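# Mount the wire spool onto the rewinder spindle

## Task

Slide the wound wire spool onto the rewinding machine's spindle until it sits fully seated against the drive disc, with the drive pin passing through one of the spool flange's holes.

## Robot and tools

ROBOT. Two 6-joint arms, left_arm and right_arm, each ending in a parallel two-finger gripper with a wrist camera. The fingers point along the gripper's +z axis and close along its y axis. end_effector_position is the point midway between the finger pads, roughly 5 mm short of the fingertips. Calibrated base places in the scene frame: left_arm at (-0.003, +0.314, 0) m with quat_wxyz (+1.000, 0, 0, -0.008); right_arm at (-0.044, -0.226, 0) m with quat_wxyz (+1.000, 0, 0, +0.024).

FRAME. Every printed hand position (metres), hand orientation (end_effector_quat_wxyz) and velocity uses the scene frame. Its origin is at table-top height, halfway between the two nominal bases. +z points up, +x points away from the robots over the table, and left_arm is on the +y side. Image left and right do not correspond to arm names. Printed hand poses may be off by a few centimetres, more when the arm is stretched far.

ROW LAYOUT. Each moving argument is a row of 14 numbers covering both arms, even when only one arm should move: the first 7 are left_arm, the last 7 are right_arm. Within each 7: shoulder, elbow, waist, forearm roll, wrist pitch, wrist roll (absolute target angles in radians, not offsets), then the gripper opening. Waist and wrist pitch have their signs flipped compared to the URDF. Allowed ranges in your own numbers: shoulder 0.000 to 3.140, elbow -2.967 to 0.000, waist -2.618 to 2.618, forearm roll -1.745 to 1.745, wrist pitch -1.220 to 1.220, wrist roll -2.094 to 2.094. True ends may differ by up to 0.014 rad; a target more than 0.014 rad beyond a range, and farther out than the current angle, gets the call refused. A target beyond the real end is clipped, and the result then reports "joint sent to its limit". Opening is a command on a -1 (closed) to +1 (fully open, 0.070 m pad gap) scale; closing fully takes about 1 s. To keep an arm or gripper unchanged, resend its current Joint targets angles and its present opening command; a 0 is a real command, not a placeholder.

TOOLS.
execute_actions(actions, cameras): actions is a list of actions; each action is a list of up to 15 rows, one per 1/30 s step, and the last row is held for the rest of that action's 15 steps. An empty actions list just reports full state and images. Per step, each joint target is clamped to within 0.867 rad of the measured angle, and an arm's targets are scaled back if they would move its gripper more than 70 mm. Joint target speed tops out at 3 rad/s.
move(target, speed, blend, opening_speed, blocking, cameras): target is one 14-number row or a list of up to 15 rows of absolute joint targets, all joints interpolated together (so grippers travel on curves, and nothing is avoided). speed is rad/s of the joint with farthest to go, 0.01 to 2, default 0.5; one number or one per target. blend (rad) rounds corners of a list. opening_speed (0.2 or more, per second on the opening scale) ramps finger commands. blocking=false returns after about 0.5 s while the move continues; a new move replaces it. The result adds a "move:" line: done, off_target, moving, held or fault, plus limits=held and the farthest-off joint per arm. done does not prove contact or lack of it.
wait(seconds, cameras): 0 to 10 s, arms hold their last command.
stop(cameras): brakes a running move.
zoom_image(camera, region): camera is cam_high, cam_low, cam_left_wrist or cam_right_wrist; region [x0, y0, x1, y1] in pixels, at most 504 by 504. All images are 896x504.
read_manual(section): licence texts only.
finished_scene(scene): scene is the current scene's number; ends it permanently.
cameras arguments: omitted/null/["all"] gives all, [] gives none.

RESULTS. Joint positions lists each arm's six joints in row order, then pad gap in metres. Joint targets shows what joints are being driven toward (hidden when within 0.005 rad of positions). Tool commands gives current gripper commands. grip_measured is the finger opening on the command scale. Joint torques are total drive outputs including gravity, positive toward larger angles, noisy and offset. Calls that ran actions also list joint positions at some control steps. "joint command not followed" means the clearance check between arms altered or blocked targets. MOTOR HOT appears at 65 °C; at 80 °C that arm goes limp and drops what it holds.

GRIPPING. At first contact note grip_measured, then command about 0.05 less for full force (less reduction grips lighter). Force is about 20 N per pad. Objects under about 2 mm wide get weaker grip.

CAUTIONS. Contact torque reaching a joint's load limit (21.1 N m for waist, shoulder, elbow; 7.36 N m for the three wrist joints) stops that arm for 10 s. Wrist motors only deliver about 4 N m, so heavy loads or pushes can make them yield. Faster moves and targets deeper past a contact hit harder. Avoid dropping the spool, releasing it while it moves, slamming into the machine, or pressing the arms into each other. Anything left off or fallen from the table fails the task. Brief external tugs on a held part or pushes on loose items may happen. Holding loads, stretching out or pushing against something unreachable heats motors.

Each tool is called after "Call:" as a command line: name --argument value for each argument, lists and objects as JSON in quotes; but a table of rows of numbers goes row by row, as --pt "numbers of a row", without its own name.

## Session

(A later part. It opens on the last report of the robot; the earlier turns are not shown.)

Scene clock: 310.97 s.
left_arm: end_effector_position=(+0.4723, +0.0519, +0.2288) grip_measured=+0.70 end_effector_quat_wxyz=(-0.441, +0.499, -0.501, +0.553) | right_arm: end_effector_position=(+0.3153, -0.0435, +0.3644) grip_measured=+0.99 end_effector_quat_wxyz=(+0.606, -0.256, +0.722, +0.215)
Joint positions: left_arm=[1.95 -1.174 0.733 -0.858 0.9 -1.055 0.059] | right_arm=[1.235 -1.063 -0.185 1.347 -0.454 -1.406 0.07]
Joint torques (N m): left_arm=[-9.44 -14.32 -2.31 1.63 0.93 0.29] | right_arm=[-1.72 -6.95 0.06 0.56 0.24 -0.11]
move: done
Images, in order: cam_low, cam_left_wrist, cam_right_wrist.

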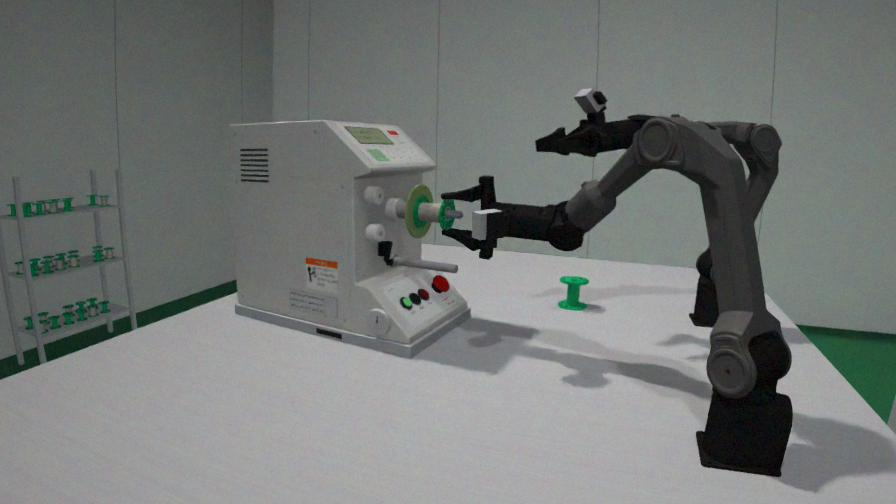

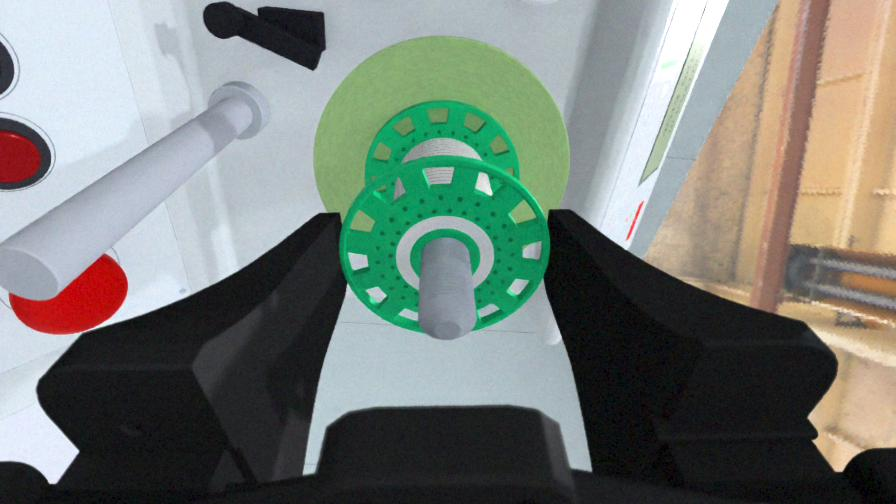

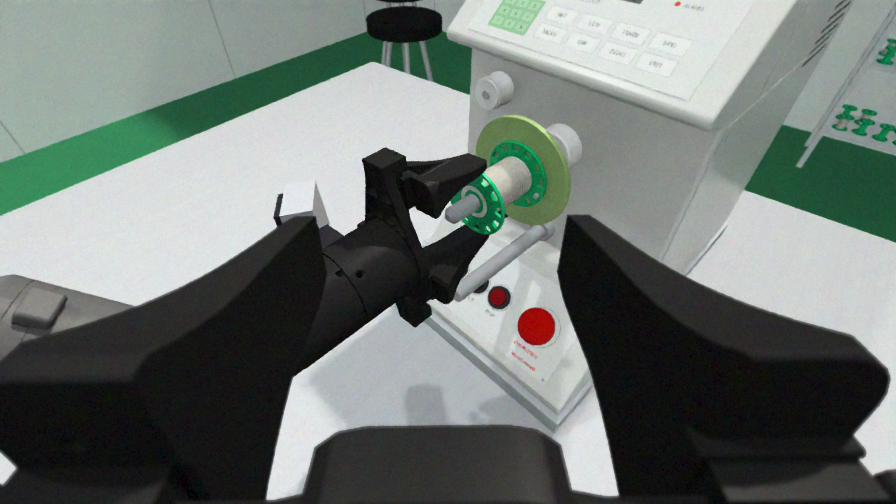

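Call:
zoom_image --camera "cam_right_wrist" --region '[515, 175, 550, 210]'

Call:
move --pt "1.9501 -1.1745 0.7317 -0.8586 0.8996 -1.0553 1.0 1.236 -1.063 -0.185 1.346 -0.4535 -1.406 1" --speed 0.02 --opening_speed 0.3 --cameras '["cam_low", "cam_left_wrist", "cam_right_wrist"]'

Call:
zoom_image --camera "cam_right_wrist" --region '[478, 130, 558, 215]'

Call:
zoom_image --camera "cam_left_wrist" --region '[320, 50, 580, 310]'

Call:
zoom_image --camera "cam_low" --region '[400, 170, 500, 260]'

Scaled by 14.400 from the camera's 896x504 image, which has a finer 1280x720 frame.

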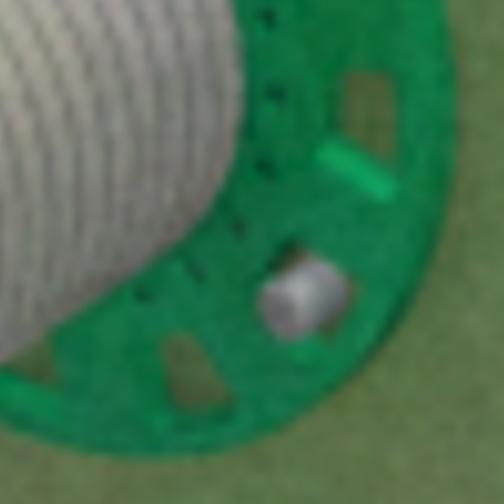

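Scene clock: 315.40 s.
left_arm: end_effector_position=(+0.4727, +0.0524, +0.2292) grip_measured=+0.99 end_effector_quat_wxyz=(-0.442, +0.499, -0.500, +0.553) | right_arm: end_effector_position=(+0.3153, -0.0435, +0.3644) grip_measured=+0.99 end_effector_quat_wxyz=(+0.606, -0.256, +0.722, +0.215)
Joint positions: left_arm=[1.95 -1.175 0.731 -0.859 0.9 -1.055 0.07] | right_arm=[1.235 -1.063 -0.185 1.347 -0.454 -1.406 0.07]
Joint torques (N m): left_arm=[-7.77 -4.92 1.13 0.4 0.49 0.09] | right_arm=[-1.71 -6.92 0.05 0.57 0.23 -0.12]
move: done
Images, in order: cam_low, cam_left_wrist, cam_right_wrist.

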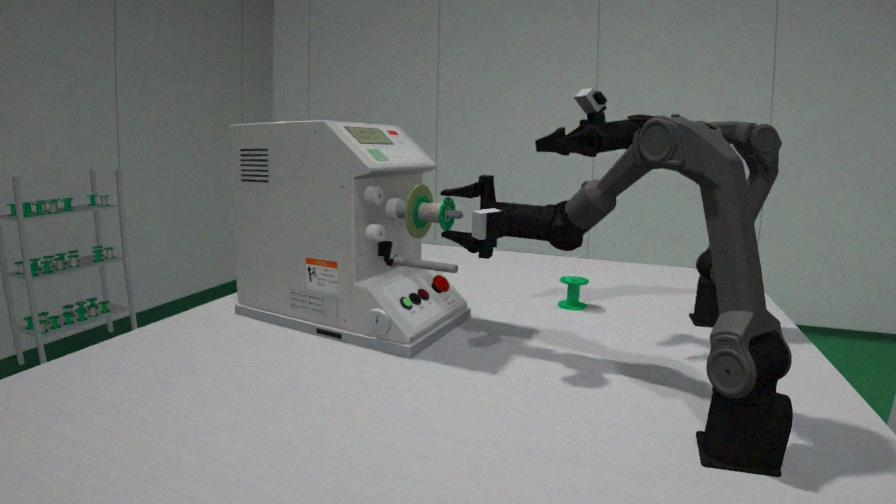

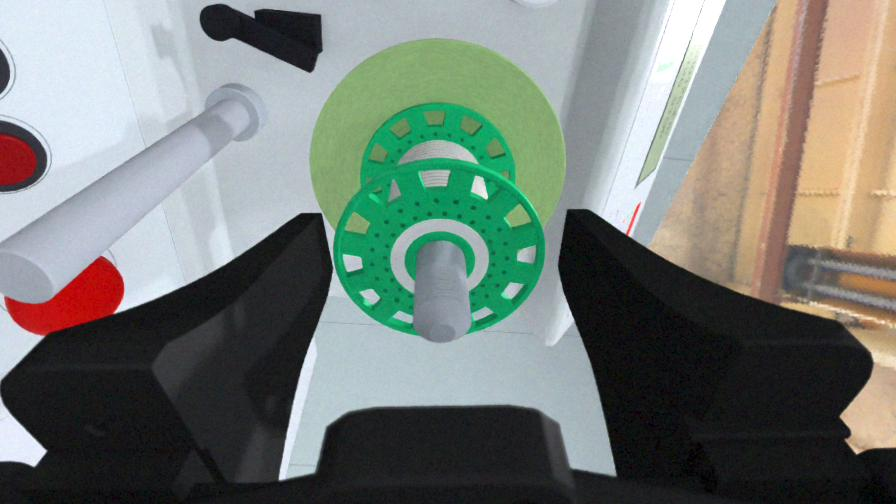

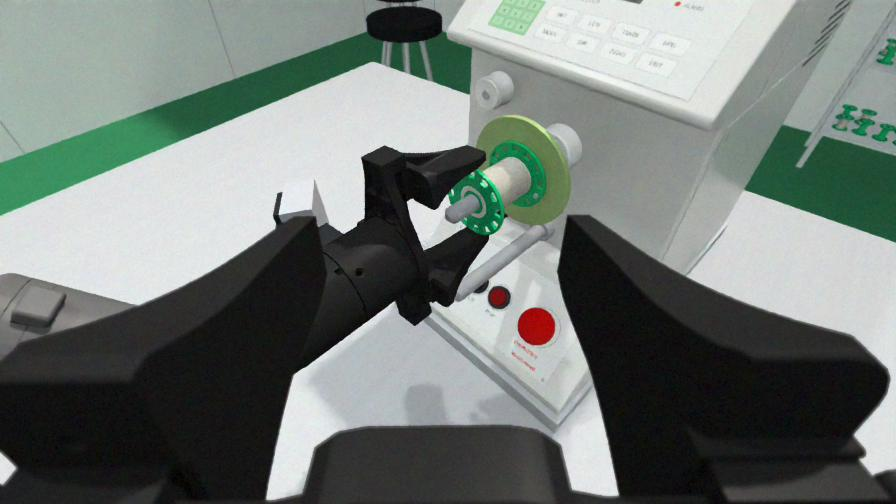

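Scaled by 5.929 from the camera's 896x504 image, which has a finer 1280x720 frame.

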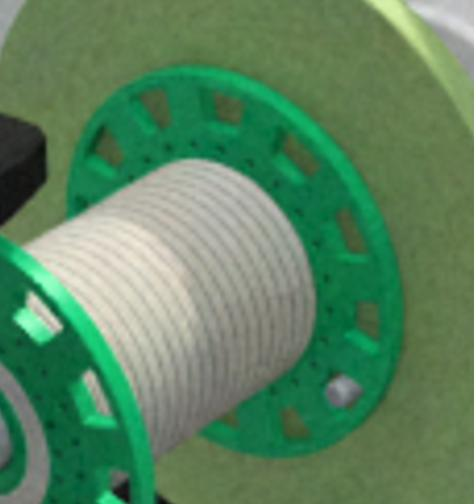

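Scaled by 1.938 from the camera's 896x504 image, which has a finer 1280x720 frame.

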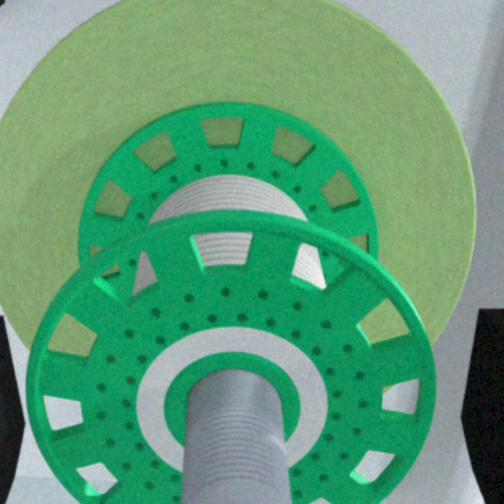

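Scaled by 5.040 from the camera's 896x504 image, which has a finer 1280x720 frame.

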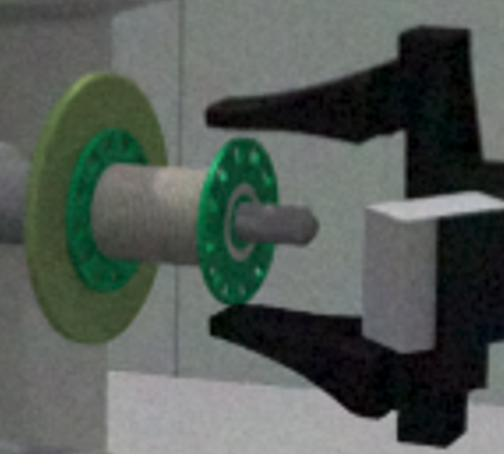

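Call:
move --pt "1.9180 -1.1214 0.7528 -0.8680 0.9254 -1.0624 1.0 1.236 -1.063 -0.185 1.346 -0.4535 -1.406 1" --pt "1.8798 -1.0611 0.7860 -0.8881 0.9578 -1.0639 1.0 1.236 -1.063 -0.185 1.346 -0.4535 -1.406 1" --pt "1.8475 -1.0090 0.8153 -0.9075 0.9881 -1.0650 1.0 1.236 -1.063 -0.185 1.346 -0.4535 -1.406 1" --pt "1.8139 -0.9606 0.8481 -0.9318 1.0160 -1.0630 1.0 1.236 -1.063 -0.185 1.346 -0.4535 -1.406 1" --pt "1.7711 -0.9010 0.8962 -0.9694 1.0537 -1.0557 1.0 1.236 -1.063 -0.185 1.346 -0.4535 -1.406 1" --pt "1.732 -0.8453 0.9406 -1.0027 1.0888 -1.0518 1.0 1.236 -1.063 -0.185 1.346 -0.4535 -1.406 1" --speed '[0.05, 0.08, 0.15, 0.2, 0.2, 0.2]' --blend 0.01

Call:
zoom_image --camera "cam_right_wrist" --region '[440, 120, 580, 260]'

Call:
zoom_image --camera "cam_right_wrist" --region '[478, 130, 558, 215]'

Call:
zoom_image --camera "cam_low" --region '[390, 170, 490, 260]'

Call:
zoom_image --camera "cam_high" --region '[440, 225, 520, 270]'

Call:
zoom_image --camera "cam_left_wrist" --region '[330, 0, 570, 240]'

Scene clock: 322.67 s.
left_arm: end_effector_position=(+0.3749, +0.0650, +0.2309) grip_measured=+0.99 end_effector_quat_wxyz=(-0.442, +0.499, -0.501, +0.552) | right_arm: end_effector_position=(+0.3153, -0.0435, +0.3644) grip_measured=+0.99 end_effector_quat_wxyz=(+0.606, -0.256, +0.722, +0.215)
Joint positions: left_arm=[1.731 -0.844 0.942 -1.003 1.09 -1.052 0.07] | right_arm=[1.235 -1.063 -0.185 1.347 -0.454 -1.406 0.07]
Joint torques (N m): left_arm=[-6.17 -6.36 -0.05 0.6 0.48 0.3] | right_arm=[-1.72 -6.86 0.06 0.59 0.21 -0.13]
move: done

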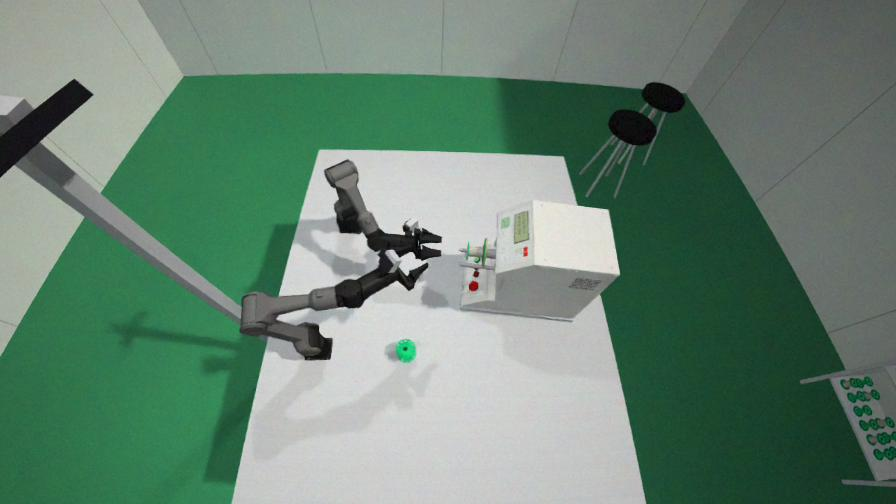

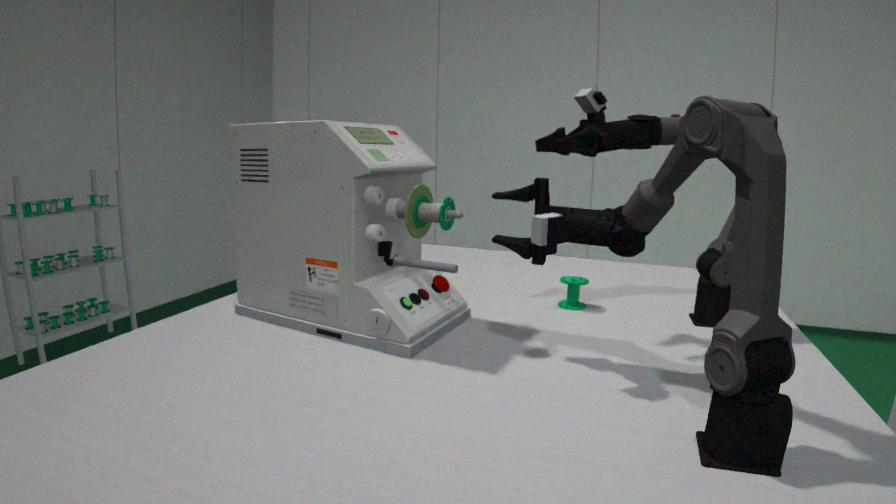

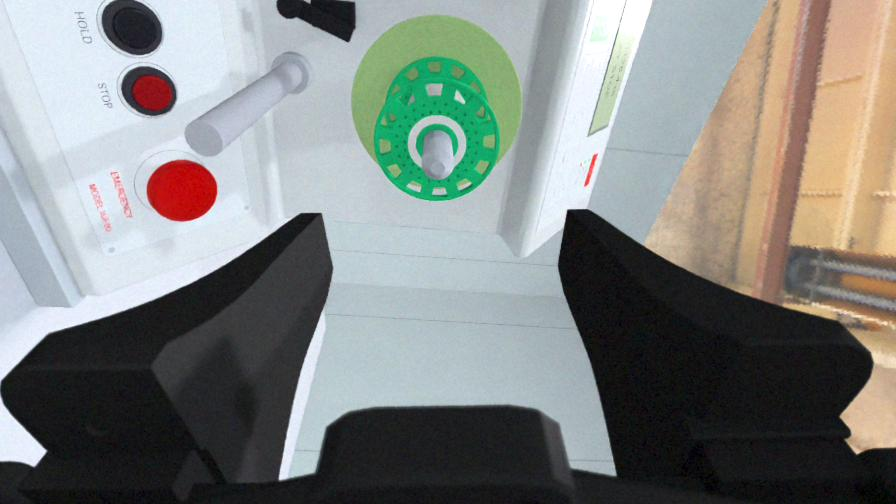

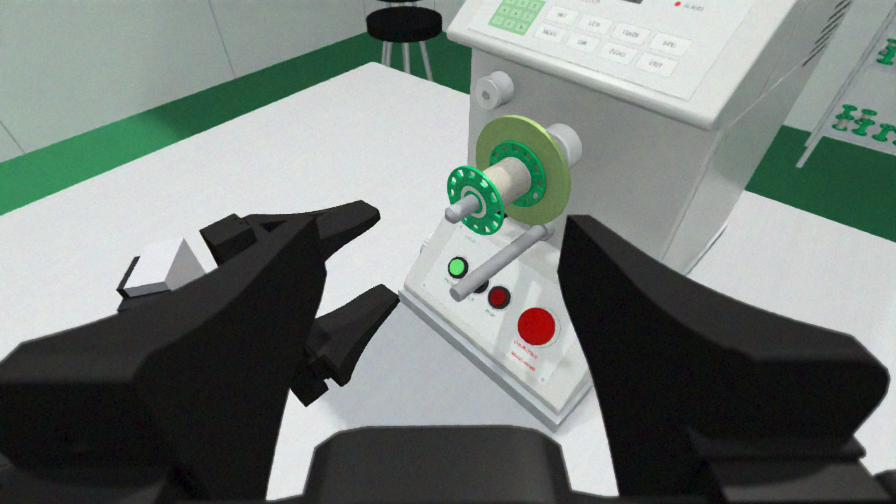

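Scaled by 3.600 from the camera's 896x504 image, which has a finer 1280x720 frame.

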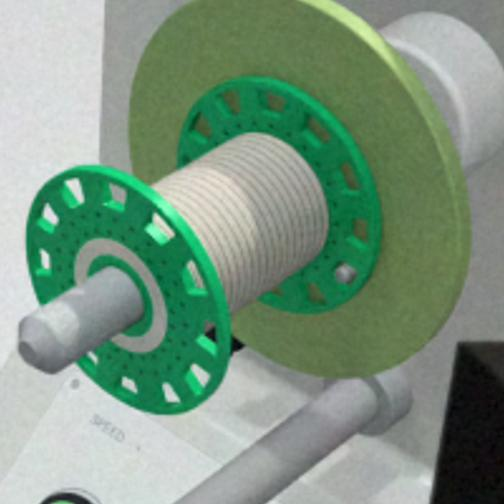

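Scaled by 5.929 from the camera's 896x504 image, which has a finer 1280x720 frame.

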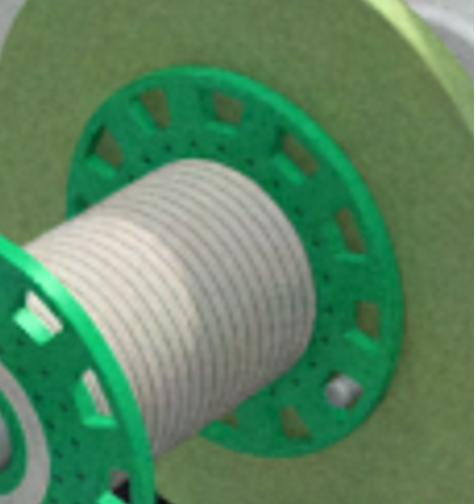

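Scaled by 5.040 from the camera's 896x504 image, which has a finer 1280x720 frame.

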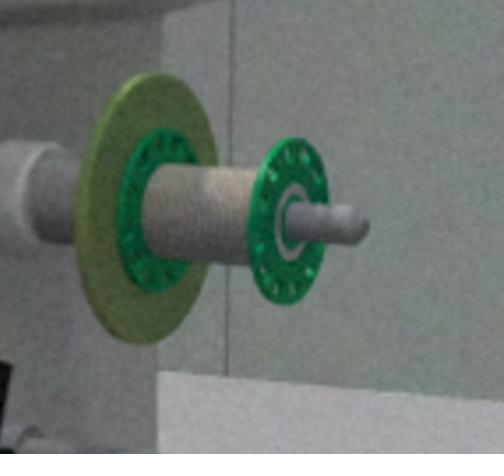

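Scaled by 6.300 from the camera's 896x504 image, which has a finer 1280x720 frame.

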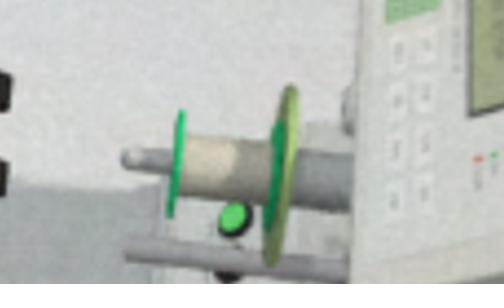

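Scaled by 2.100 from the camera's 896x504 image, which has a finer 1280x720 frame.

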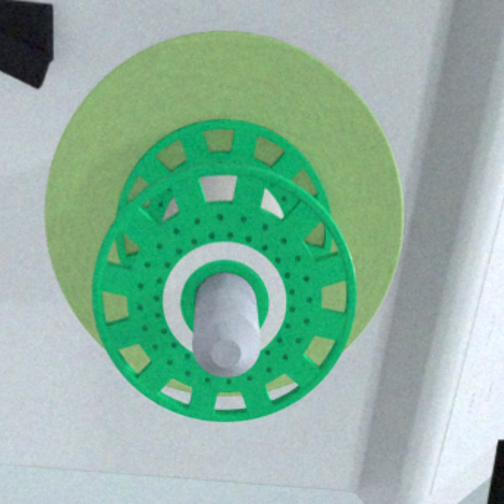

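Call:
finished_scene --scene 1

The scene is finished: the task was done.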